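## Task

Take the pad of sticky notes off the desk, set it down on the counter and release it; the robot must neither topple nor be left leaning.

## Robot and tools

ROBOT. TidyBot++: a wheeled base (0.54 m long, 0.50 m wide, 0.38 m tall) on four driven casters, carrying one seven-joint arm that ends in a two-finger gripper. The shoulder sits 0.12 m ahead of the base centre, 0.68 m above the floor. Link lengths: upper arm 0.42 m, forearm 0.31 m, wrist to hand point 0.31 m. Each scene begins with the arm folded and the hand aimed down; folded, the hand pokes up to 0.08 m beyond the base front and the elbow reaches 1.15 m high. With the hand aimed down it can rise to about 0.94 m, only near the base. Cameras: base_camera (644x364, fixed on the base near x 0.23, z 0.34, looking ahead and down) and wrist_camera (fisheye, 644x476, looking along the hand). Things on the desk may occasionally get nudged.

FRAMES. Base frame: metres, origin on the floor below the base centre, x ahead, y to the left, z up. hand_pose is the midpoint between the finger pads in this frame; the hand's z axis runs out along the fingers and the fingers close along its y axis. Odometry frame: where the base frame was when the scene began; base_odometry reports x, y and heading (rad, left positive, -3.142 to 3.142) and counts wheel slip as motion. base_tilt gives forward and right lean in degrees.

MOVE. One call, one action. Arguments:
- base: one object with any of translate_m (ahead positive, -2 to 2 m), strafe_m (left positive, -2 to 2 m), rotate_rad (counter-clockwise positive, -6.3 to 6.3 rad). These are offsets from where the base last reported itself, measured along its axes at the start of the command; not poses.
- joints: one object of absolute targets keyed by name, in radians: joint_1_rad (any angle; whole arm about vertical, positive is clockwise from above), joint_2_rad shoulder (-2.249 to 2.249, 0 upright, positive leans forward), joint_3_rad (any angle), joint_4_rad elbow (-2.579 to 2.579, negative bends forearm forward when joint_3 is 3.14), joint_5_rad (any), joint_6_rad wrist (-2.099 to 2.099), joint_7_rad (any; with hand down, positive is counter-clockwise from above), plus gripper_pos from 0 (open) to 1 (closed). Finger gap is about 85 x (1 - gripper_pos) mm. For any-angle joints the shorter way is taken, so turn in steps below half a turn.
- target: one list of seven numbers, an absolute hand pose in the base frame: x, y, z in metres, then quaternion qw, qx, qy, qz, same layout as hand_pose. When target is given, joints may contain only gripper_pos.
- speeds: caps for this action only: translate_m and strafe_m 0.05 to 0.5 m/s (if both are used, state just one), rotate_rad 0.1 to 1.57 rad/s.
- cameras: list of base_camera, wrist_camera or all; [] gives no images.
- blocking: true (default) waits until everything rests; false returns within about 0.5 s while motion goes on.
A move without an action just reports state. Unknown keys make a call invalid; out-of-range values are refused.

OTHER TOOLS. wait(seconds 0 to 10, cameras) lets time pass. stop(cameras) brakes all running motions. zoom_image(camera, region [x0, y0, x1, y1] in pixels, at most 504x504) enlarges part of the newest image. finished_scene(scene 1 to 3) closes the scene and opens the next; the goal must hold with the robot idle.

RESULTS. base_status, joint_status and hand_status use: moving, done, off_target (resting away from target, maybe still pushing), stopped, not_followed, contact_stop, time_out, torque_fault, limit_stop_at_motor_heat. The move line gives done or the worst status; earlier move shows a non-blocking move. hand_target is where the hand would be with every joint on target; after a target move, reuse hand_target rather than hand_pose to hold still under load. To refine position, add (wanted minus hand_pose) to the last target. joint_positions, motor_effort (percent, bracket is peak) and on_its_own (things not commanded) also appear. 'joint command not followed' with 'cause:' means a self-collision check withheld targets; 'pose unreachable' means the target was withheld. A gripper closing on an object reports off_target at the reading where it stopped; done at 1 means it holds nothing. ARM HIT, MOTOR HOT and OVER-TEMPERATURE FAULT are warnings. An uncommanded stop, refusal or torque fault cancels the remaining move, wait and finished_scene calls of that reply.

PRACTICAL NOTES. The arm sags under a load; correct with small offsets, and never command a loaded joint to its current reading. A hand set down on a surface almost stops descending while commands keep going lower; watch motor_effort and images. Closed fingertips reach about 20 mm beyond the hand point. Poses that aim the hand forward, low and near the base often miss or hit the base; no check prevents arm-base contact. Unreachable poses wander up to 10 s then time_out.

AVOID. Dropping items, opening the gripper while the item still moves, slamming, hard hits and strong pushes against furniture, squeezing hard on something still supported, and yanking a gripped item. Torque sensors fault above 104.5 N m (joints 1-4) or 51.3 N m (joints 5-7), freezing the arm for 10 s. Do not drive or turn while the arm is caught on something above about 0.6 m, and do not swing a stretched arm sideways or reach far from the folded pose over nearby furniture: the robot can tip. Backing away or retracting the arm rights a lean. Long stretched holds overheat motors.

Each tool is called as name(argument=value, ...) on one line, values as JSON.

## Session

move()

Scene clock: 0.00 s.
base_odometry: x=+0.000 y=+0.000 heading=+0.000
base_tilt: forward=+0.3 right=+0.2
base_status: not commanded
joint_positions: joint_1_rad=-0.047 joint_2_rad=-0.393 joint_3_rad=+3.118 joint_4_rad=-2.527 joint_5_rad=-0.022 joint_6_rad=-0.840 joint_7_rad=+1.607 gripper_pos=+0.000
joint_status: not commanded
motor_effort: joint_1_rad=+0 joint_2_rad=+0 joint_3_rad=+1 joint_4_rad=+16 joint_5_rad=+0 joint_6_rad=+2 joint_7_rad=-1
hand_pose: x=+0.2744 y=+0.0165 z=+0.5954 quat_wxyz=(-0.006, +0.995, +0.046, +0.083) (m; base frame)
hand_target: x=+0.2743 y=+0.0165 z=+0.5953 quat_wxyz=(-0.006, +0.995, +0.046, +0.083) (m; base frame)
hand_status: not commanded
pictures: base_camera, wrist_camera

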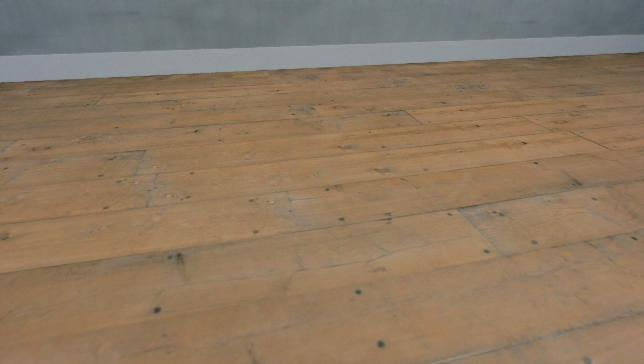

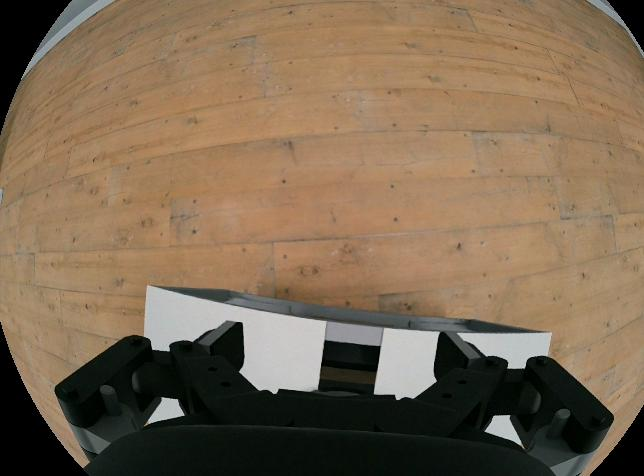

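move(joints={"joint_6_rad": 0.35})

Scene clock: 16.50 s.
move: done
base_odometry: x=+0.000 y=+0.000 heading=+0.000
base_tilt: forward=+0.3 right=+0.2
base_status: not commanded
joint_positions: joint_1_rad=-0.047 joint_2_rad=-0.393 joint_3_rad=+3.118 joint_4_rad=-2.527 joint_5_rad=-0.022 joint_6_rad=+0.297 joint_7_rad=+1.607 gripper_pos=+0.000
joint_status: all done
motor_effort: joint_1_rad=+0(1) joint_2_rad=-4(4) joint_3_rad=+0(1) joint_4_rad=+19(20) joint_5_rad=+0(1) joint_6_rad=+8(10) joint_7_rad=-1(2)
hand_pose: x=+0.5229 y=+0.0284 z=+0.8205 quat_wxyz=(-0.010, +0.794, +0.034, +0.607) (m; base frame)
hand_target: x=+0.5265 y=+0.0284 z=+0.8360 quat_wxyz=(-0.010, +0.778, +0.033, +0.627) (m; base frame)
hand_status: not commanded
pictures: base_camera, wrist_camera
camera_calibration:
wrist_camera: T_world_to_cam=[[0.106987, -0.991454, 0.0746449, -0.0904456], [-0.267866, -0.101042, -0.958143, 0.979962], [0.957498, 0.0825142, -0.276387, -0.140168], [0, 0, 0, 1]] pos_world=[0.406385, 0.0209107, 0.906955]

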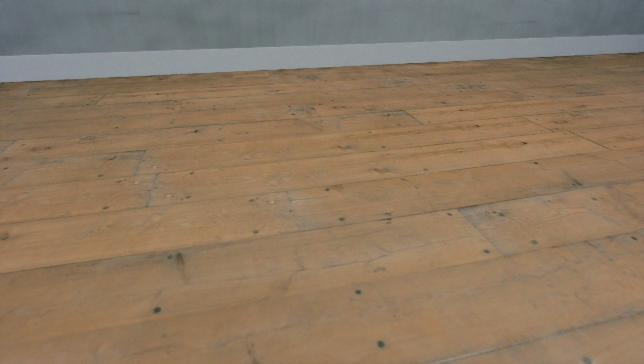

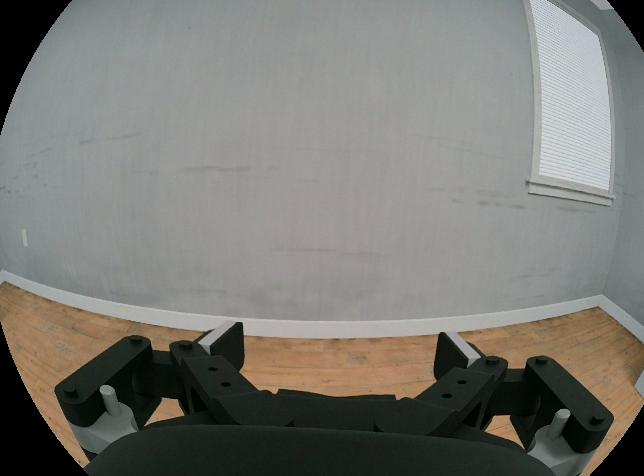

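move(base={"rotate_rad": -1.3})

move(base={"rotate_rad": -1.3})

move(base={"rotate_rad": -1.3})

Scene clock: 23.13 s.
move: done
base_odometry: x=+0.000 y=+0.000 heading=-1.299
base_tilt: forward=+0.3 right=+0.3
base_status: done
joint_positions: joint_1_rad=-0.047 joint_2_rad=-0.393 joint_3_rad=+3.118 joint_4_rad=-2.527 joint_5_rad=-0.022 joint_6_rad=+0.298 joint_7_rad=+1.607 gripper_pos=+0.000
joint_status: not commanded
motor_effort: joint_1_rad=+0(1) joint_2_rad=-4(5) joint_3_rad=+1(2) joint_4_rad=+19(20) joint_5_rad=+0(1) joint_6_rad=+9(9) joint_7_rad=-1(2)
hand_pose: x=+0.5230 y=+0.0283 z=+0.8209 quat_wxyz=(-0.010, +0.794, +0.034, +0.607) (m; base frame)
hand_target: x=+0.5265 y=+0.0284 z=+0.8360 quat_wxyz=(-0.010, +0.778, +0.033, +0.627) (m; base frame)
hand_status: not commanded
pictures: base_camera, wrist_camera
camera_calibration:
wrist_camera: T_world_to_cam=[[0.106737, -0.991485, 0.074603, -0.090419], [-0.266683, -0.10083, -0.958495, 0.979979], [0.957856, 0.0824111, -0.275175, -0.141349], [0, 0, 0, 1]] pos_world=[0.406387, 0.020811, 0.907155]

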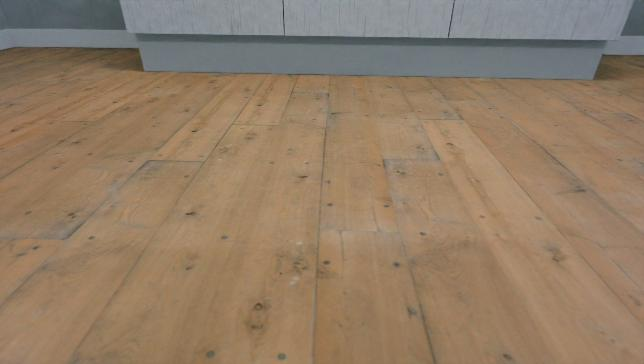

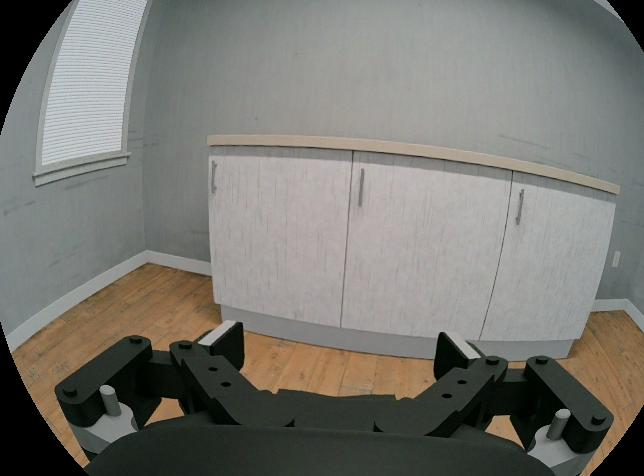

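Scene clock: 25.23 s.
move: done
base_odometry: x=+0.000 y=+0.000 heading=-2.598
base_tilt: forward=+0.3 right=+0.2
base_status: done
joint_positions: joint_1_rad=-0.047 joint_2_rad=-0.393 joint_3_rad=+3.118 joint_4_rad=-2.527 joint_5_rad=-0.022 joint_6_rad=+0.298 joint_7_rad=+1.607 gripper_pos=+0.000
joint_status: not commanded
motor_effort: joint_1_rad=+1(1) joint_2_rad=-4(4) joint_3_rad=+1(2) joint_4_rad=+20(20) joint_5_rad=+0(1) joint_6_rad=+9(9) joint_7_rad=-1(2)
hand_pose: x=+0.5230 y=+0.0282 z=+0.8209 quat_wxyz=(-0.010, +0.794, +0.034, +0.607) (m; base frame)
hand_target: x=+0.5265 y=+0.0284 z=+0.8360 quat_wxyz=(-0.010, +0.778, +0.033, +0.627) (m; base frame)
hand_status: not commanded
pictures: base_camera, wrist_camera
camera_calibration:
wrist_camera: T_world_to_cam=[[0.106489, -0.991521, 0.0744784, -0.0903113], [-0.26663, -0.100637, -0.95853, 0.98007], [0.957898, 0.0822152, -0.275086, -0.141407], [0, 0, 0, 1]] pos_world=[0.406387, 0.0207112, 0.907255]

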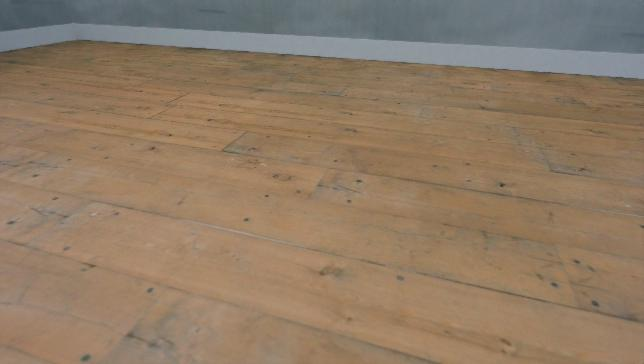

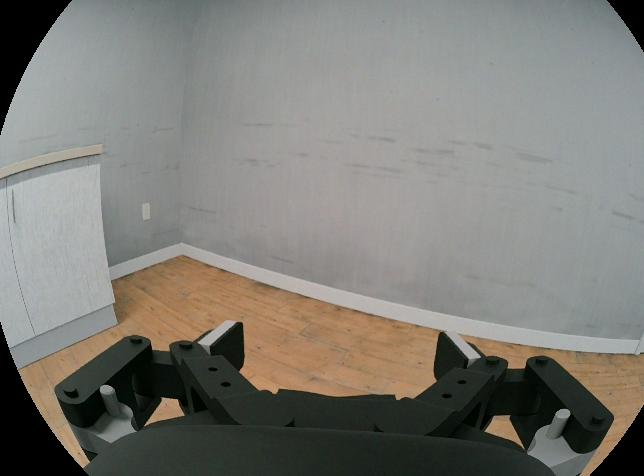

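Scene clock: 27.33 s.
move: done
base_odometry: x=+0.000 y=+0.000 heading=+2.386
base_tilt: forward=+0.4 right=+0.3
base_status: done
joint_positions: joint_1_rad=-0.047 joint_2_rad=-0.393 joint_3_rad=+3.118 joint_4_rad=-2.527 joint_5_rad=-0.022 joint_6_rad=+0.298 joint_7_rad=+1.607 gripper_pos=+0.000
joint_status: not commanded
motor_effort: joint_1_rad=+0(1) joint_2_rad=-4(5) joint_3_rad=+1(2) joint_4_rad=+20(20) joint_5_rad=+0(1) joint_6_rad=+8(9) joint_7_rad=-1(2)
hand_pose: x=+0.5230 y=+0.0281 z=+0.8209 quat_wxyz=(-0.010, +0.794, +0.033, +0.607) (m; base frame)
hand_target: x=+0.5265 y=+0.0284 z=+0.8360 quat_wxyz=(-0.010, +0.778, +0.033, +0.627) (m; base frame)
hand_status: not commanded
pictures: base_camera, wrist_camera
camera_calibration:
wrist_camera: T_world_to_cam=[[0.106175, -0.991556, 0.0744545, -0.0902602], [-0.266671, -0.10053, -0.95853, 0.980074], [0.957922, 0.0819175, -0.275093, -0.141396], [0, 0, 0, 1]] pos_world=[0.406386, 0.0206112, 0.907255]

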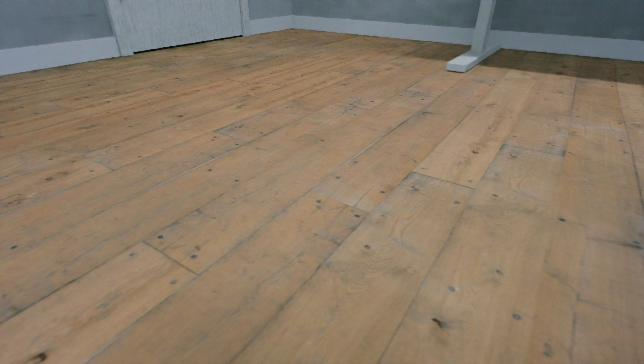

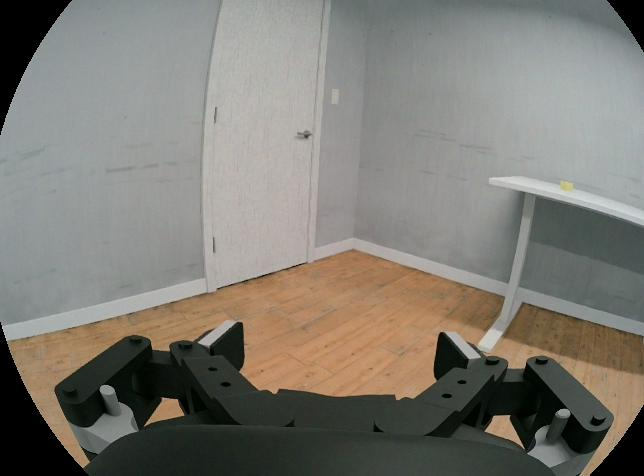

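move(base={"rotate_rad": -0.8})

Scene clock: 32.97 s.
move: done
base_odometry: x=+0.000 y=+0.000 heading=+1.587
base_tilt: forward=+0.3 right=+0.3
base_status: done
joint_positions: joint_1_rad=-0.047 joint_2_rad=-0.393 joint_3_rad=+3.119 joint_4_rad=-2.527 joint_5_rad=-0.022 joint_6_rad=+0.298 joint_7_rad=+1.607 gripper_pos=+0.000
joint_status: not commanded
motor_effort: joint_1_rad=+0(1) joint_2_rad=-4(4) joint_3_rad=+1(2) joint_4_rad=+20(20) joint_5_rad=+0(1) joint_6_rad=+9(9) joint_7_rad=-1(2)
hand_pose: x=+0.5230 y=+0.0281 z=+0.8209 quat_wxyz=(-0.010, +0.794, +0.033, +0.607) (m; base frame)
hand_target: x=+0.5265 y=+0.0284 z=+0.8360 quat_wxyz=(-0.010, +0.778, +0.033, +0.627) (m; base frame)
hand_status: not commanded
pictures: base_camera, wrist_camera
camera_calibration:
wrist_camera: T_world_to_cam=[[0.106142, -0.991566, 0.0743717, -0.0901712], [-0.266654, -0.100439, -0.958544, 0.980079], [0.95793, 0.0819102, -0.275066, -0.141423], [0, 0, 0, 1]] pos_world=[0.406386, 0.0206113, 0.907254]

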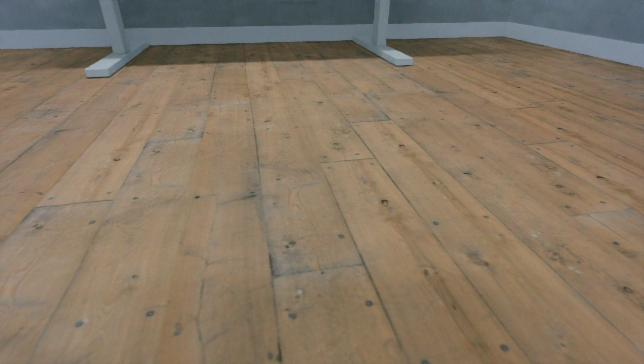

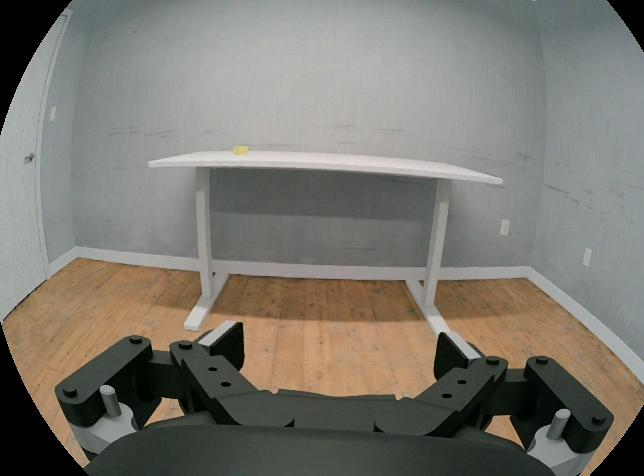

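zoom_image(camera="wrist_camera", region=[140, 120, 320, 220])

Scaled by 2.800.

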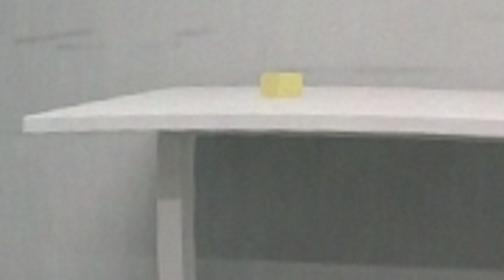

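move(base={"translate_m": 0.83, "strafe_m": 0.54, "rotate_rad": 0.15})

Scene clock: 93.67 s.
move: done
base_odometry: x=-0.553 y=+0.822 heading=+1.737
base_tilt: forward=+0.3 right=+0.3
base_status: done
joint_positions: joint_1_rad=-0.047 joint_2_rad=-0.393 joint_3_rad=+3.118 joint_4_rad=-2.527 joint_5_rad=-0.022 joint_6_rad=+0.300 joint_7_rad=+1.607 gripper_pos=+0.000
joint_status: not commanded
motor_effort: joint_1_rad=+0(1) joint_2_rad=-4(6) joint_3_rad=+0(2) joint_4_rad=+19(21) joint_5_rad=+1(1) joint_6_rad=+9(9) joint_7_rad=-2(2)
hand_pose: x=+0.5232 y=+0.0282 z=+0.8216 quat_wxyz=(-0.010, +0.793, +0.033, +0.608) (m; base frame)
hand_target: x=+0.5265 y=+0.0284 z=+0.8360 quat_wxyz=(-0.010, +0.778, +0.033, +0.627) (m; base frame)
hand_status: not commanded
pictures: base_camera, wrist_camera
camera_calibration:
wrist_camera: T_world_to_cam=[[0.106259, -0.991541, 0.0745342, -0.0902869], [-0.264432, -0.100438, -0.95916, 0.980102], [0.958533, 0.0822099, -0.272868, -0.143475], [0, 0, 0, 1]] pos_world=[0.40629, 0.0207115, 0.907654]

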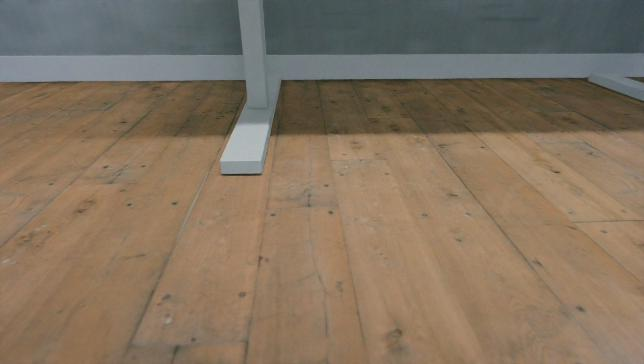

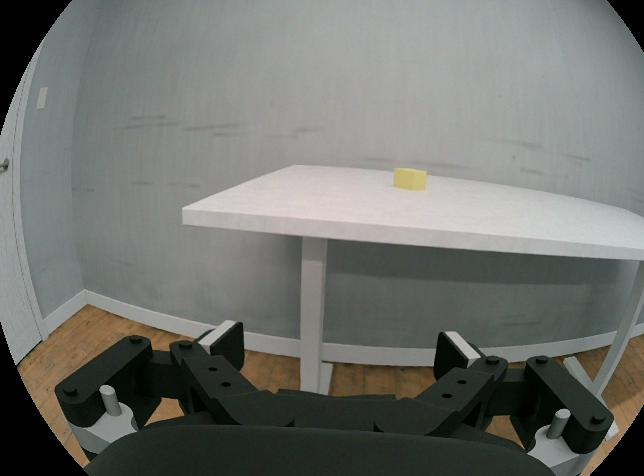

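zoom_image(camera="wrist_camera", region=[340, 150, 480, 260])

Scaled by 3.600.

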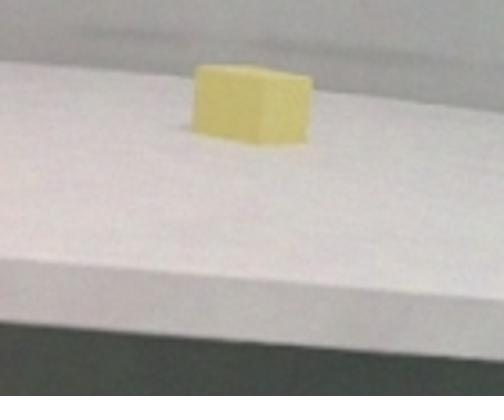

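move(base={"translate_m": 0.3, "strafe_m": -0.2}, joints={"joint_2_rad": 0.0, "joint_4_rad": -1.4, "joint_6_rad": -0.8})

Scene clock: 281.10 s.
move: done
base_odometry: x=-0.406 y=+1.151 heading=+1.738
base_tilt: forward=+0.3 right=+0.3
base_status: done
joint_positions: joint_1_rad=-0.047 joint_2_rad=-0.012 joint_3_rad=+3.119 joint_4_rad=-1.418 joint_5_rad=-0.022 joint_6_rad=-0.759 joint_7_rad=+1.607 gripper_pos=+0.000
joint_status: all done
motor_effort: joint_1_rad=+0(1) joint_2_rad=-20(20) joint_3_rad=+0(2) joint_4_rad=+21(22) joint_5_rad=+0(1) joint_6_rad=+8(10) joint_7_rad=-2(2)
hand_pose: x=+0.6799 y=+0.0456 z=+0.9795 quat_wxyz=(-0.019, +0.882, +0.043, +0.469) (m; base frame)
hand_target: x=+0.6783 y=+0.0460 z=+0.9728 quat_wxyz=(-0.019, +0.890, +0.044, +0.453) (m; base frame)
hand_status: not commanded
pictures: base_camera, wrist_camera
camera_calibration:
wrist_camera: T_world_to_cam=[[0.148175, -0.988073, 0.041914, -0.0981782], [-0.559836, -0.118742, -0.820051, 1.24026], [0.815247, 0.0980462, -0.570753, 0.136363], [0, 0, 0, 1]] pos_world=[0.597717, 0.0368929, 1.09902]

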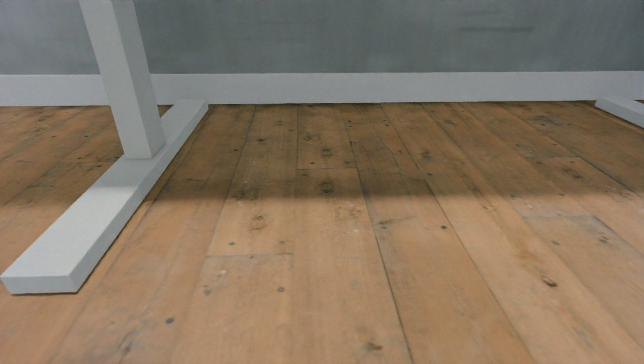

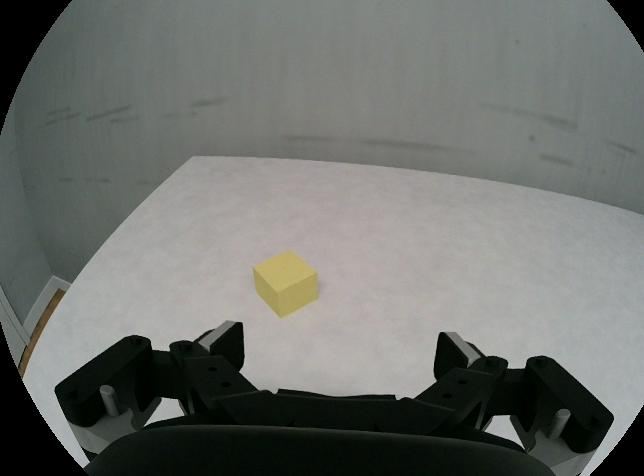

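zoom_image(camera="wrist_camera", region=[230, 230, 350, 330])

Scaled by 4.200.

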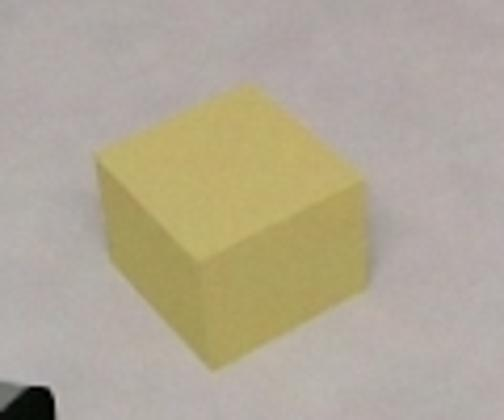

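move(base={"translate_m": 0.31, "strafe_m": -0.49, "rotate_rad": 0.855})

Scene clock: 441.37 s.
move: done
base_odometry: x=+0.026 y=+1.538 heading=+2.594
base_tilt: forward=+0.3 right=+0.3
base_status: done
joint_positions: joint_1_rad=-0.044 joint_2_rad=-0.002 joint_3_rad=+3.121 joint_4_rad=-1.418 joint_5_rad=-0.022 joint_6_rad=-0.763 joint_7_rad=+1.607 gripper_pos=+0.000
joint_status: not commanded
motor_effort: joint_1_rad=+1(3) joint_2_rad=-20(21) joint_3_rad=+0(3) joint_4_rad=+21(22) joint_5_rad=+1(1) joint_6_rad=+8(9) joint_7_rad=-2(2)
hand_pose: x=+0.6823 y=+0.0428 z=+0.9734 quat_wxyz=(-0.017, +0.885, +0.041, +0.463) (m; base frame)
hand_target: x=+0.6783 y=+0.0460 z=+0.9728 quat_wxyz=(-0.019, +0.890, +0.044, +0.453) (m; base frame)
hand_status: not commanded
pictures: base_camera, wrist_camera
camera_calibration:
wrist_camera: T_world_to_cam=[[0.143723, -0.988781, 0.0406927, -0.0967573], [-0.571018, -0.116443, -0.812637, 1.23645], [0.808258, 0.0935586, -0.581348, 0.146554], [0, 0, 0, 1]] pos_world=[0.601491, 0.0345939, 1.09392]

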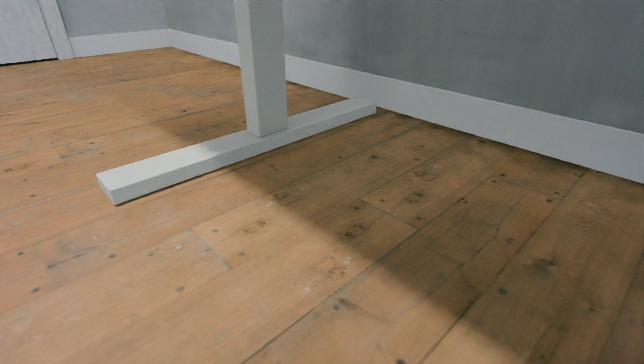

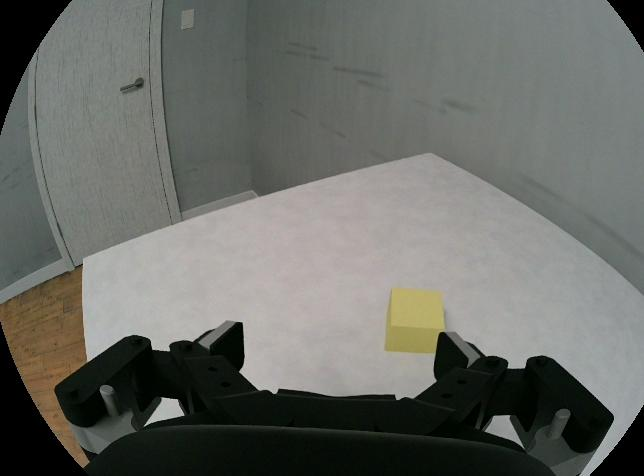

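zoom_image(camera="wrist_camera", region=[370, 270, 470, 370])

Scaled by 5.040.

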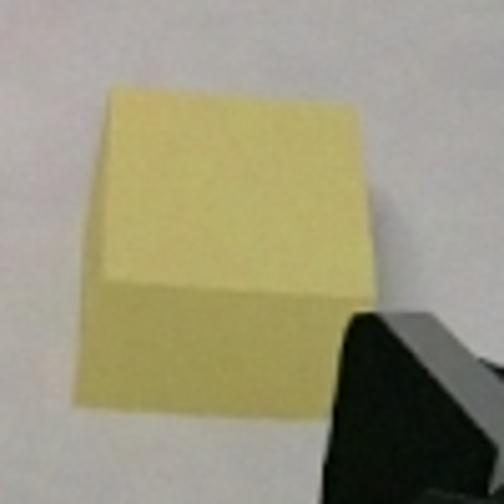

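move(target=[0.762, -0.025, 0.898, -0.0019, 0.9239, 0.0046, 0.3827])

Scene clock: 509.50 s.
move: done
base_odometry: x=+0.026 y=+1.538 heading=+2.594
base_tilt: forward=+0.3 right=+0.3
base_status: not commanded
joint_positions: joint_1_rad=+0.047 joint_2_rad=+0.281 joint_3_rad=+3.151 joint_4_rad=-1.227 joint_5_rad=-0.022 joint_6_rad=-0.845 joint_7_rad=+1.618 gripper_pos=+0.000
joint_status: not commanded
motor_effort: joint_1_rad=+0(1) joint_2_rad=-30(33) joint_3_rad=+0(1) joint_4_rad=+20(22) joint_5_rad=+0(1) joint_6_rad=+6(8) joint_7_rad=-1(2)
hand_pose: x=+0.7699 y=-0.0291 z=+0.8866 quat_wxyz=(+0.010, +0.923, -0.007, +0.384) (m; base frame)
hand_target: x=+0.7620 y=-0.0250 z=+0.8980 quat_wxyz=(-0.002, +0.924, +0.005, +0.383) (m; base frame)
hand_status: done (0.014 m and 1.9 deg from the pose sent, 0.129 m and 11.2 deg at the start)
pictures: base_camera, wrist_camera
camera_calibration:
wrist_camera: T_world_to_cam=[[0.0394547, -0.998542, 0.0368457, -0.0935161], [-0.712197, -0.0539666, -0.699902, 1.21815], [0.70087, 0.00137297, -0.713288, 0.228965], [0, 0, 0, 1]] pos_world=[0.710779, -0.0279546, 1.01935]

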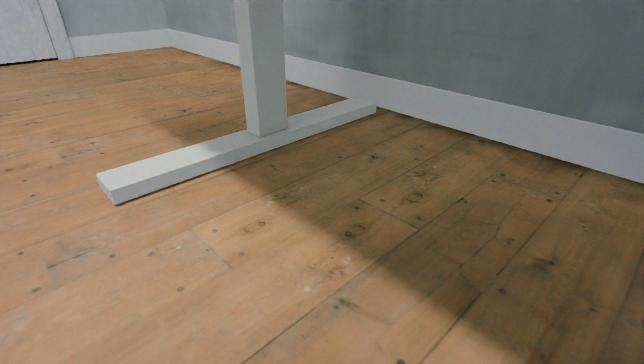

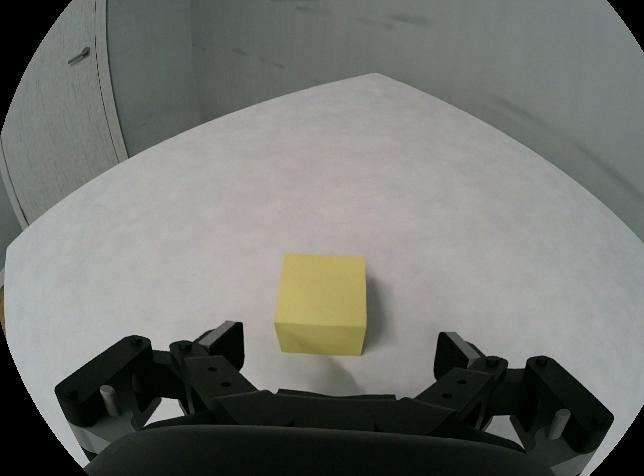

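move(target=[0.800, -0.0176, 0.864, -0.0057, 0.9238, 0.0139, 0.3827], cameras=["wrist_camera"])

move(target=[0.8264, -0.0176, 0.8394, -0.0057, 0.9238, 0.0139, 0.3827], cameras=["wrist_camera"])

Scene clock: 541.90 s.
move: done
base_odometry: x=+0.026 y=+1.538 heading=+2.594
base_tilt: forward=+0.4 right=+0.3
base_status: not commanded
joint_positions: joint_1_rad=+0.047 joint_2_rad=+0.368 joint_3_rad=+3.149 joint_4_rad=-1.202 joint_5_rad=-0.022 joint_6_rad=-0.840 joint_7_rad=+1.626 gripper_pos=+0.000
joint_status: not commanded
motor_effort: joint_1_rad=+0(1) joint_2_rad=-33(36) joint_3_rad=+0(1) joint_4_rad=+20(22) joint_5_rad=+0(0) joint_6_rad=+7(7) joint_7_rad=-1(2)
hand_pose: x=+0.7921 y=-0.0293 z=+0.8425 quat_wxyz=(+0.010, +0.934, -0.003, +0.357) (m; base frame)
hand_target: x=+0.8000 y=-0.0176 z=+0.8640 quat_wxyz=(-0.006, +0.924, +0.014, +0.383) (m; base frame)
hand_status: done (0.026 m and 4.1 deg from the pose sent, 0.039 m and 3.0 deg at the start)
pictures: wrist_camera
camera_calibration:
wrist_camera: T_world_to_cam=[[0.0487802, -0.99813, 0.0368392, -0.1004], [-0.751592, -0.060973, -0.656804, 1.19783], [0.657822, 0.00435094, -0.753161, 0.249705], [0, 0, 0, 1]] pos_world=[0.740912, -0.0282641, 0.978504]

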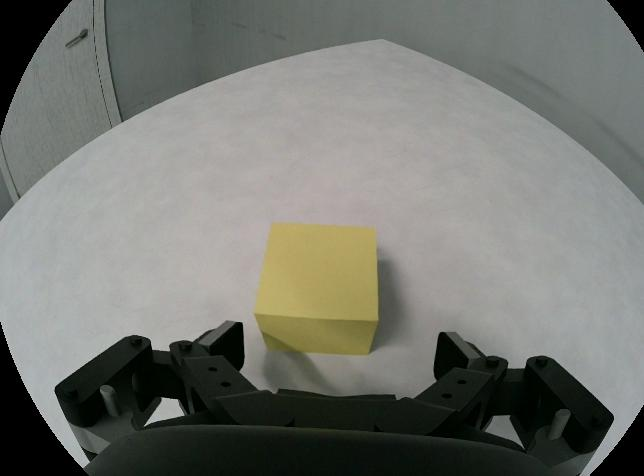

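Scene clock: 542.77 s.
move: done
base_odometry: x=+0.026 y=+1.538 heading=+2.594
base_tilt: forward=+0.3 right=+0.2
base_status: not commanded
joint_positions: joint_1_rad=+0.047 joint_2_rad=+0.429 joint_3_rad=+3.146 joint_4_rad=-1.177 joint_5_rad=-0.023 joint_6_rad=-0.814 joint_7_rad=+1.626 gripper_pos=+0.000
joint_status: not commanded
motor_effort: joint_1_rad=+0(1) joint_2_rad=-35(37) joint_3_rad=+0(0) joint_4_rad=+21(21) joint_5_rad=+0(1) joint_6_rad=+6(7) joint_7_rad=-1(2)
hand_pose: x=+0.8133 y=-0.0285 z=+0.8197 quat_wxyz=(+0.009, +0.936, -0.002, +0.353) (m; base frame)
hand_target: x=+0.8264 y=-0.0176 z=+0.8394 quat_wxyz=(-0.006, +0.924, +0.014, +0.383) (m; base frame)
hand_status: done (0.026 m and 4.4 deg from the pose sent, 0.036 m and 4.1 deg at the start)
pictures: wrist_camera
camera_calibration:
wrist_camera: T_world_to_cam=[[0.0517365, -0.998062, 0.0345786, -0.100262], [-0.757312, -0.0617808, -0.650125, 1.19793], [0.651001, 0.00744838, -0.75904, 0.22902], [0, 0, 0, 1]] pos_world=[0.763304, -0.0277642, 0.956109]

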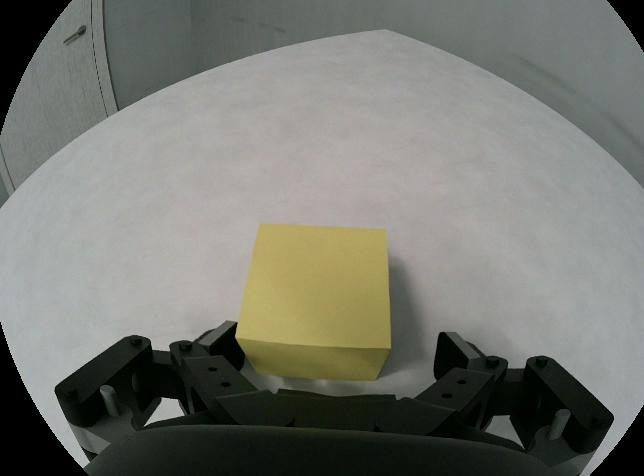

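move(target=[0.8471, -0.0108, 0.8487, -0.0057, 0.9238, 0.0139, 0.3827], cameras=["wrist_camera"])

Scene clock: 565.53 s.
move: done
base_odometry: x=+0.026 y=+1.538 heading=+2.594
base_tilt: forward=+0.3 right=+0.3
base_status: not commanded
joint_positions: joint_1_rad=+0.046 joint_2_rad=+0.478 joint_3_rad=+3.146 joint_4_rad=-1.064 joint_5_rad=-0.023 joint_6_rad=-0.814 joint_7_rad=+1.626 gripper_pos=+0.000
joint_status: not commanded
motor_effort: joint_1_rad=+0(1) joint_2_rad=-37(37) joint_3_rad=+0(0) joint_4_rad=+21(22) joint_5_rad=+0(1) joint_6_rad=+6(7) joint_7_rad=-1(2)
hand_pose: x=+0.8466 y=-0.0296 z=+0.8446 quat_wxyz=(+0.010, +0.924, -0.001, +0.383) (m; base frame)
hand_target: x=+0.8471 y=-0.0108 z=+0.8487 quat_wxyz=(-0.006, +0.924, +0.014, +0.383) (m; base frame)
hand_status: done (0.019 m and 2.5 deg from the pose sent, 0.048 m and 4.4 deg at the start)
pictures: wrist_camera
camera_calibration:
wrist_camera: T_world_to_cam=[[0.0500716, -0.997892, 0.0412923, -0.108222], [-0.713844, -0.0646733, -0.697312, 1.24218], [0.698512, 0.00543918, -0.715578, 0.149252], [0, 0, 0, 1]] pos_world=[0.78789, -0.0284694, 0.977459]

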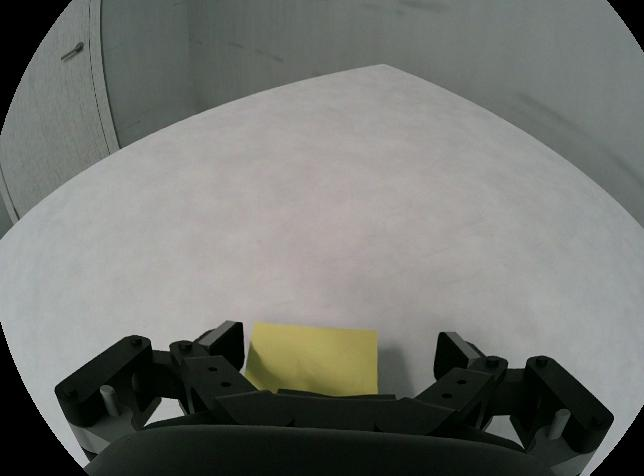

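move(base={"strafe_m": 0.008}, target=[0.838, -0.0108, 0.833, -0.0057, 0.9238, 0.0139, 0.3827], cameras=["wrist_camera"])

Scene clock: 582.97 s.
move: done
base_odometry: x=+0.021 y=+1.531 heading=+2.594
base_tilt: forward=+0.3 right=+0.3
base_status: done
joint_positions: joint_1_rad=+0.040 joint_2_rad=+0.477 joint_3_rad=+3.142 joint_4_rad=-1.117 joint_5_rad=-0.023 joint_6_rad=-0.802 joint_7_rad=+1.626 gripper_pos=+0.000
joint_status: not commanded
motor_effort: joint_1_rad=+0(4) joint_2_rad=-36(38) joint_3_rad=+0(2) joint_4_rad=+20(22) joint_5_rad=+0(1) joint_6_rad=+6(7) joint_7_rad=-1(2)
hand_pose: x=+0.8374 y=-0.0225 z=+0.8193 quat_wxyz=(+0.007, +0.931, +0.002, +0.364) (m; base frame)
hand_target: x=+0.8380 y=-0.0108 z=+0.8330 quat_wxyz=(-0.006, +0.924, +0.014, +0.383) (m; base frame)
hand_status: done (0.018 m and 3.0 deg from the pose sent, 0.024 m and 2.5 deg at the start)
pictures: wrist_camera
camera_calibration:
wrist_camera: T_world_to_cam=[[0.0609275, -0.997507, 0.0355984, -0.104071], [-0.740929, -0.0690956, -0.66802, 1.21707], [0.668814, 0.014325, -0.743291, 0.185332], [0, 0, 0, 1]] pos_world=[0.78415, -0.0223725, 0.954488]

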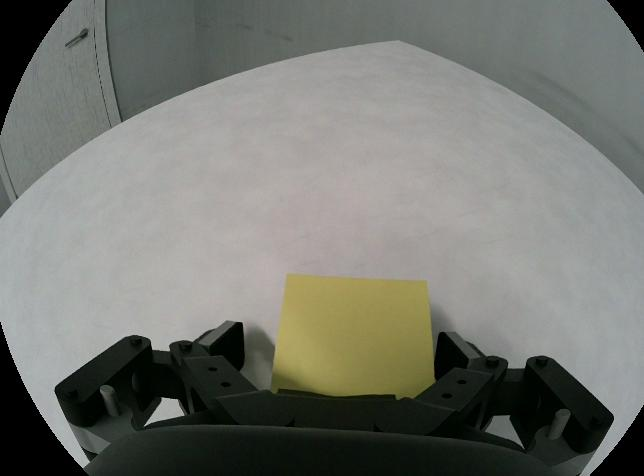

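move(base={"strafe_m": -0.004}, target=[0.838, -0.0108, 0.843, -0.0057, 0.9238, 0.0139, 0.3827], cameras=["wrist_camera"])

Scene clock: 592.33 s.
move: done
base_odometry: x=+0.024 y=+1.535 heading=+2.594
base_tilt: forward=+0.3 right=+0.3
base_status: done
joint_positions: joint_1_rad=+0.040 joint_2_rad=+0.477 joint_3_rad=+3.142 joint_4_rad=-1.111 joint_5_rad=-0.023 joint_6_rad=-0.802 joint_7_rad=+1.626 gripper_pos=+0.000
joint_status: not commanded
motor_effort: joint_1_rad=+0(4) joint_2_rad=-37(38) joint_3_rad=+0(2) joint_4_rad=+20(22) joint_5_rad=+0(1) joint_6_rad=+6(7) joint_7_rad=-1(2)
hand_pose: x=+0.8388 y=-0.0224 z=+0.8226 quat_wxyz=(+0.007, +0.930, +0.003, +0.367) (m; base frame)
hand_target: x=+0.8380 y=-0.0108 z=+0.8430 quat_wxyz=(-0.006, +0.924, +0.014, +0.383) (m; base frame)
hand_status: done (0.023 m and 2.8 deg from the pose sent, 0.026 m and 3.0 deg at the start)
pictures: wrist_camera
camera_calibration:
wrist_camera: T_world_to_cam=[[0.0610742, -0.997478, 0.0361599, -0.104768], [-0.736869, -0.0694949, -0.672454, 1.22058], [0.673271, 0.0144244, -0.739255, 0.179791], [0, 0, 0, 1]] pos_world=[0.784758, -0.0222731, 0.957483]

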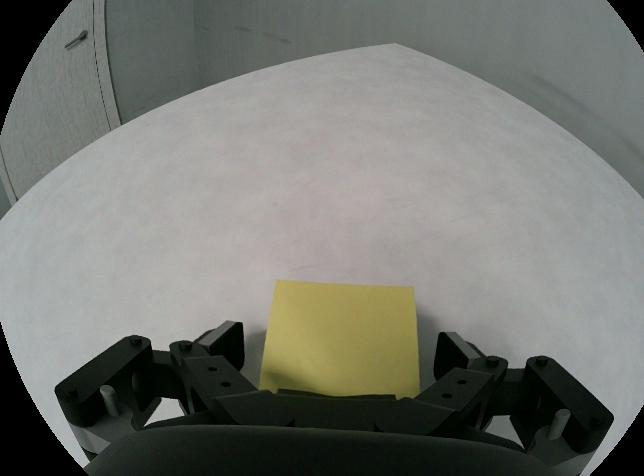

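move(joints={"gripper_pos": 0.5}, cameras=["wrist_camera"])

Scene clock: 601.10 s.
move: off_target
base_odometry: x=+0.024 y=+1.535 heading=+2.594
base_tilt: forward=+0.3 right=+0.3
base_status: not commanded
joint_positions: joint_1_rad=+0.040 joint_2_rad=+0.474 joint_3_rad=+3.142 joint_4_rad=-1.109 joint_5_rad=-0.023 joint_6_rad=-0.802 joint_7_rad=+1.626 gripper_pos=+0.442
joint_status: gripper_pos off_target (ended at +0.442, target +0.500)
motor_effort: joint_1_rad=+0(1) joint_2_rad=-34(37) joint_3_rad=+0(1) joint_4_rad=+19(21) joint_5_rad=+1(1) joint_6_rad=+6(7) joint_7_rad=-1(2)
hand_pose: x=+0.8388 y=-0.0223 z=+0.8264 quat_wxyz=(+0.007, +0.929, +0.003, +0.370) (m; base frame)
hand_target: x=+0.8380 y=-0.0108 z=+0.8430 quat_wxyz=(-0.006, +0.924, +0.014, +0.383) (m; base frame)
hand_status: not commanded
pictures: wrist_camera
camera_calibration:
wrist_camera: T_world_to_cam=[[0.0608682, -0.997473, 0.0366554, -0.105057], [-0.732952, -0.0695945, -0.676711, 1.2233], [0.677552, 0.0143236, -0.735335, 0.175708], [0, 0, 0, 1]] pos_world=[0.783966, -0.0221733, 0.960878]

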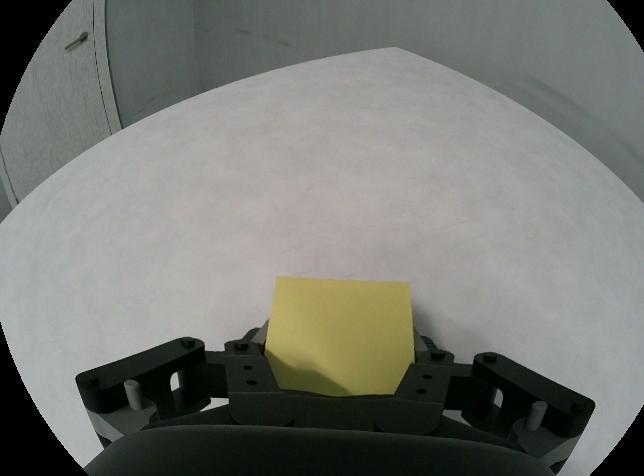

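move(target=[0.838, -0.0108, 0.875, -0.0057, 0.9238, 0.0139, 0.3827], cameras=["wrist_camera"])

Scene clock: 616.63 s.
move: done
base_odometry: x=+0.024 y=+1.535 heading=+2.594
base_tilt: forward=+0.3 right=+0.3
base_status: not commanded
joint_positions: joint_1_rad=+0.040 joint_2_rad=+0.484 joint_3_rad=+3.142 joint_4_rad=-1.014 joint_5_rad=-0.023 joint_6_rad=-0.871 joint_7_rad=+1.626 gripper_pos=+0.442
joint_status: not commanded
motor_effort: joint_1_rad=+0(1) joint_2_rad=-39(41) joint_3_rad=+0(1) joint_4_rad=+22(23) joint_5_rad=+0(1) joint_6_rad=+7(8) joint_7_rad=-1(1)
hand_pose: x=+0.8454 y=-0.0223 z=+0.8546 quat_wxyz=(+0.007, +0.926, +0.003, +0.377) (m; base frame)
hand_target: x=+0.8380 y=-0.0108 z=+0.8750 quat_wxyz=(-0.006, +0.924, +0.014, +0.383) (m; base frame)
hand_status: done (0.025 m and 2.0 deg from the pose sent, 0.050 m and 2.5 deg at the start)
pictures: wrist_camera
camera_calibration:
wrist_camera: T_world_to_cam=[[0.0617635, -0.997353, 0.0383823, -0.108643], [-0.721774, -0.0711924, -0.688458, 1.24785], [0.689368, 0.0148182, -0.72426, 0.172599], [0, 0, 0, 1]] pos_world=[0.78839, -0.0220755, 0.988266]

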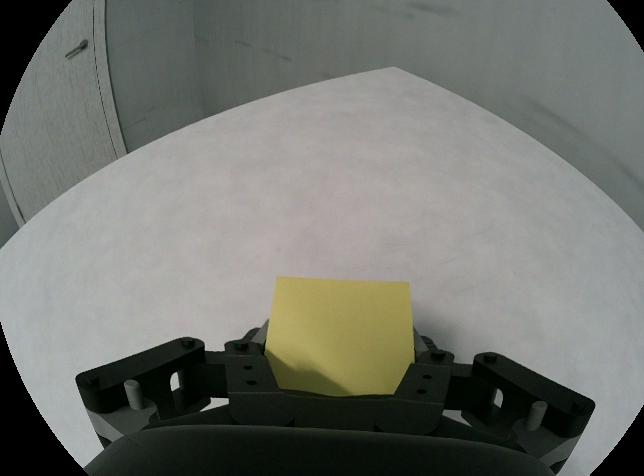

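move(target=[0.838, -0.0108, 0.93, -0.0057, 0.9238, 0.0139, 0.3827], joints={"gripper_pos": 0.65}, cameras=["wrist_camera"])

Scene clock: 624.03 s.
move: off_target
base_odometry: x=+0.024 y=+1.535 heading=+2.594
base_tilt: forward=+0.3 right=+0.3
base_status: not commanded
joint_positions: joint_1_rad=+0.040 joint_2_rad=+0.504 joint_3_rad=+3.142 joint_4_rad=-0.776 joint_5_rad=-0.023 joint_6_rad=-1.070 joint_7_rad=+1.626 gripper_pos=+0.442
joint_status: gripper_pos off_target (ended at +0.442, target +0.650)
motor_effort: joint_1_rad=+0(1) joint_2_rad=-38(40) joint_3_rad=+0(1) joint_4_rad=+21(23) joint_5_rad=+0(1) joint_6_rad=+7(8) joint_7_rad=-1(2)
hand_pose: x=+0.8446 y=-0.0215 z=+0.9215 quat_wxyz=(+0.007, +0.923, +0.006, +0.386) (m; base frame)
hand_target: x=+0.8380 y=-0.0108 z=+0.9300 quat_wxyz=(-0.006, +0.924, +0.014, +0.383) (m; base frame)
hand_status: done (0.015 m and 1.8 deg from the pose sent, 0.077 m and 2.0 deg at the start)
pictures: wrist_camera
camera_calibration:
wrist_camera: T_world_to_cam=[[0.0655241, -0.997004, 0.0411017, -0.116091], [-0.708974, -0.0755009, -0.701181, 1.29417], [0.702184, 0.0168042, -0.711798, 0.199263], [0, 0, 0, 1]] pos_world=[0.785221, -0.0213812, 1.05405]

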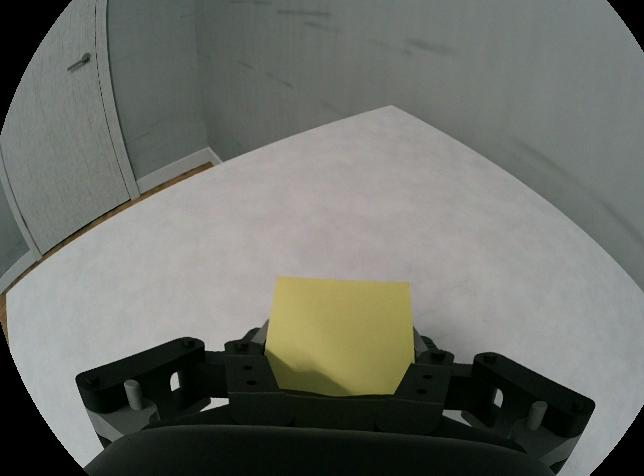

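move(base={"translate_m": -0.42, "strafe_m": 0.68}, target=[0.62, -0.0, 1.0, 0, 0.9239, 0, 0.3827])

Scene clock: 656.97 s.
move: done
base_odometry: x=+0.029 y=+0.735 heading=+2.594
base_tilt: forward=+0.3 right=+0.3
base_status: done
joint_positions: joint_1_rad=-0.015 joint_2_rad=-0.008 joint_3_rad=+3.155 joint_4_rad=-1.191 joint_5_rad=-0.023 joint_6_rad=-1.136 joint_7_rad=+1.626 gripper_pos=+0.442
joint_status: not commanded
motor_effort: joint_1_rad=-1(2) joint_2_rad=-19(42) joint_3_rad=+0(2) joint_4_rad=+20(22) joint_5_rad=+0(1) joint_6_rad=+8(8) joint_7_rad=-1(2)
hand_pose: x=+0.6349 y=+0.0083 z=+1.0097 quat_wxyz=(-0.001, +0.916, +0.025, +0.400) (m; base frame)
hand_target: x=+0.6200 y=+0.0000 z=+1.0000 quat_wxyz=(+0.000, +0.924, +0.000, +0.383) (m; base frame)
hand_status: done (0.020 m and 3.6 deg from the pose sent, 0.239 m and 1.1 deg at the start)
pictures: base_camera, wrist_camera
camera_calibration:
wrist_camera: T_world_to_cam=[[0.106414, -0.993332, 0.0443611, -0.105562], [-0.683054, -0.10545, -0.722716, 1.21521], [0.722574, 0.0466064, -0.68972, 0.373335], [0, 0, 0, 1]] pos_world=[0.571526, 0.0058872, 1.14043]

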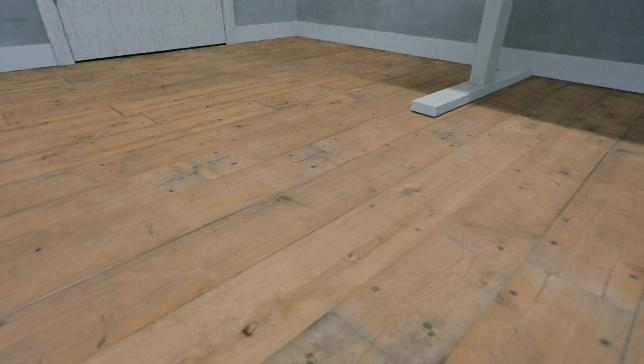

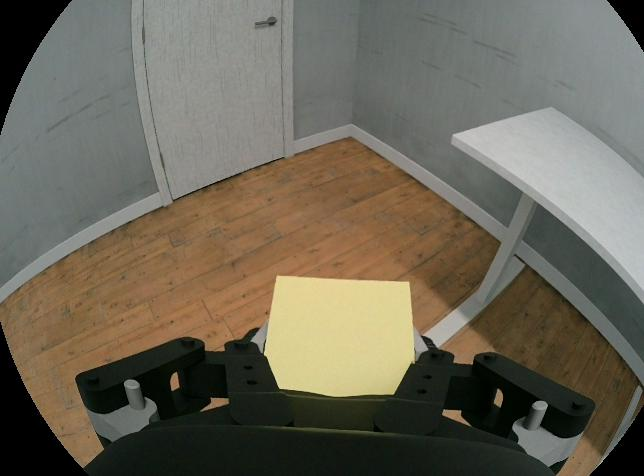

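move(base={"translate_m": -0.84, "strafe_m": 1.38, "rotate_rad": 2.3})

Scene clock: 668.57 s.
move: done
base_odometry: x=+0.028 y=-0.880 heading=-1.388
base_tilt: forward=+0.3 right=+0.3
base_status: done
joint_positions: joint_1_rad=-0.022 joint_2_rad=-0.009 joint_3_rad=+3.166 joint_4_rad=-1.193 joint_5_rad=-0.023 joint_6_rad=-1.138 joint_7_rad=+1.626 gripper_pos=+0.442
joint_status: not commanded
motor_effort: joint_1_rad=+0(4) joint_2_rad=-19(22) joint_3_rad=+1(3) joint_4_rad=+20(22) joint_5_rad=+0(1) joint_6_rad=+7(8) joint_7_rad=-1(2)
hand_pose: x=+0.6341 y=+0.0064 z=+1.0087 quat_wxyz=(+0.000, +0.917, +0.024, +0.398) (m; base frame)
hand_target: x=+0.6200 y=+0.0000 z=+1.0000 quat_wxyz=(+0.000, +0.924, +0.000, +0.383) (m; base frame)
hand_status: not commanded
pictures: base_camera, wrist_camera
camera_calibration:
wrist_camera: T_world_to_cam=[[0.102953, -0.993713, 0.0439985, -0.104773], [-0.685708, -0.102947, -0.72056, 1.21315], [0.720559, 0.0440138, -0.691995, 0.376845], [0, 0, 0, 1]] pos_world=[0.571116, 0.00418971, 1.13953]

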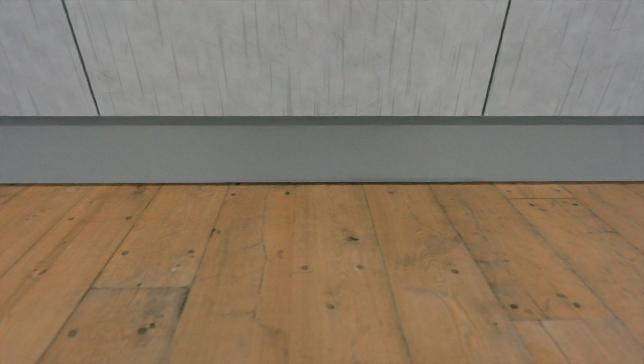

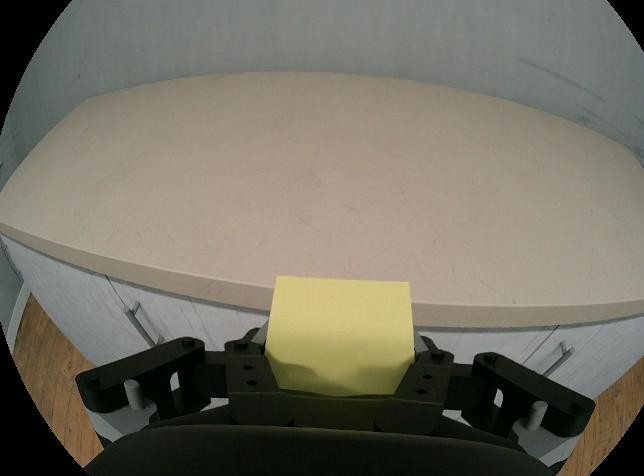

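move(base={"translate_m": 0.4})

Scene clock: 708.60 s.
move: done
base_odometry: x=+0.100 y=-1.274 heading=-1.389
base_tilt: forward=+0.4 right=+0.3
base_status: done
joint_positions: joint_1_rad=-0.022 joint_2_rad=-0.004 joint_3_rad=+3.166 joint_4_rad=-1.194 joint_5_rad=-0.023 joint_6_rad=-1.139 joint_7_rad=+1.626 gripper_pos=+0.442
joint_status: not commanded
motor_effort: joint_1_rad=+0(1) joint_2_rad=-19(23) joint_3_rad=+0(1) joint_4_rad=+20(22) joint_5_rad=+0(1) joint_6_rad=+8(8) joint_7_rad=-1(2)
hand_pose: x=+0.6352 y=+0.0064 z=+1.0053 quat_wxyz=(+0.000, +0.918, +0.024, +0.395) (m; base frame)
hand_target: x=+0.6200 y=+0.0000 z=+1.0000 quat_wxyz=(+0.000, +0.924, +0.000, +0.383) (m; base frame)
hand_status: not commanded
pictures: base_camera, wrist_camera
camera_calibration:
wrist_camera: T_world_to_cam=[[0.103332, -0.993702, 0.0433412, -0.10432], [-0.690781, -0.103047, -0.715684, 1.2098], [0.715643, 0.0440135, -0.697079, 0.382003], [0, 0, 0, 1]] pos_world=[0.573107, 0.00418956, 1.13664]

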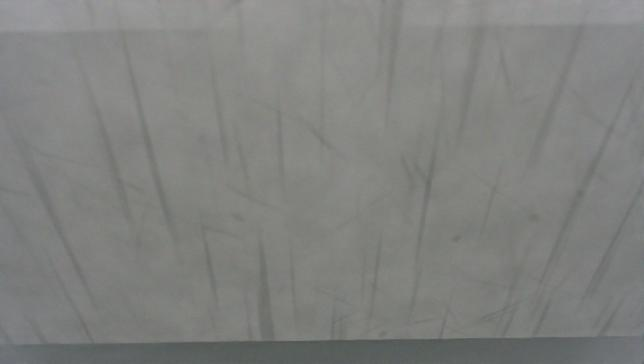

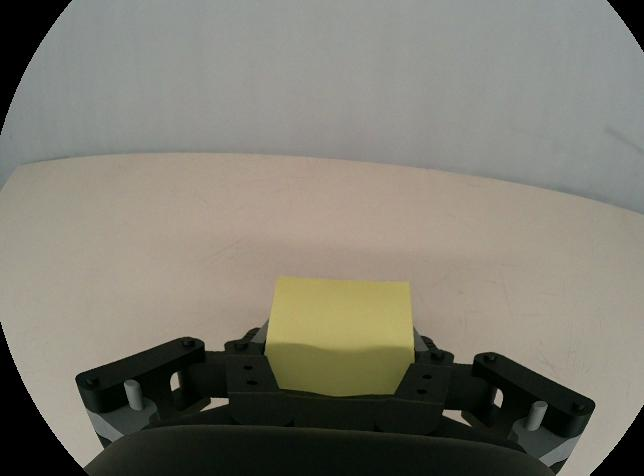

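move(target=[0.60, 0.0, 0.90, 0, 0.9300, 0, 0.3675], cameras=["wrist_camera"])

Scene clock: 721.57 s.
move: off_target
base_odometry: x=+0.100 y=-1.274 heading=-1.389
base_tilt: forward=+0.3 right=+0.3
base_status: not commanded
joint_positions: joint_1_rad=-0.022 joint_2_rad=-0.103 joint_3_rad=+3.165 joint_4_rad=-1.533 joint_5_rad=-0.023 joint_6_rad=-0.924 joint_7_rad=+1.626 gripper_pos=+0.442
joint_status: not commanded
motor_effort: joint_1_rad=+1(1) joint_2_rad=-11(19) joint_3_rad=+1(2) joint_4_rad=+15(21) joint_5_rad=+2(2) joint_6_rad=+2(8) joint_7_rad=-1(1)
hand_pose: x=+0.6081 y=+0.0054 z=+0.9249 quat_wxyz=(-0.001, +0.923, +0.021, +0.384) (m; base frame)
hand_target: x=+0.6000 y=+0.0000 z=+0.9000 quat_wxyz=(+0.000, +0.930, +0.000, +0.368) (m; base frame)
hand_status: off_target (0.027 m and 3.2 deg from the pose sent, 0.111 m and 4.4 deg at the start)
pictures: wrist_camera
camera_calibration:
wrist_camera: T_world_to_cam=[[0.100174, -0.994273, 0.0372248, -0.0914167], [-0.708579, -0.0975548, -0.698855, 1.12871], [0.698485, 0.0436307, -0.714294, 0.37176], [0, 0, 0, 1]] pos_world=[0.549267, 0.00299746, 1.05775]

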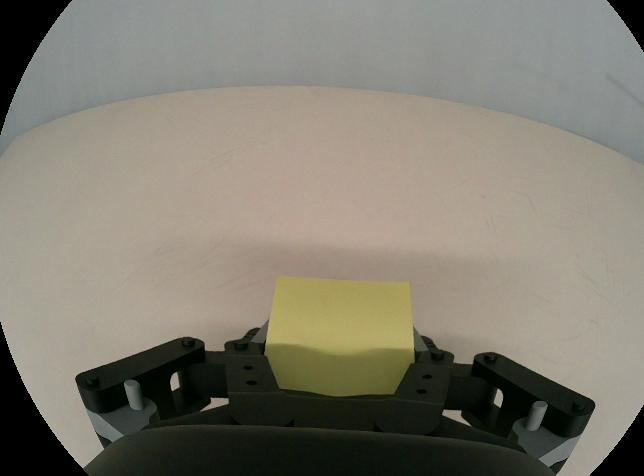

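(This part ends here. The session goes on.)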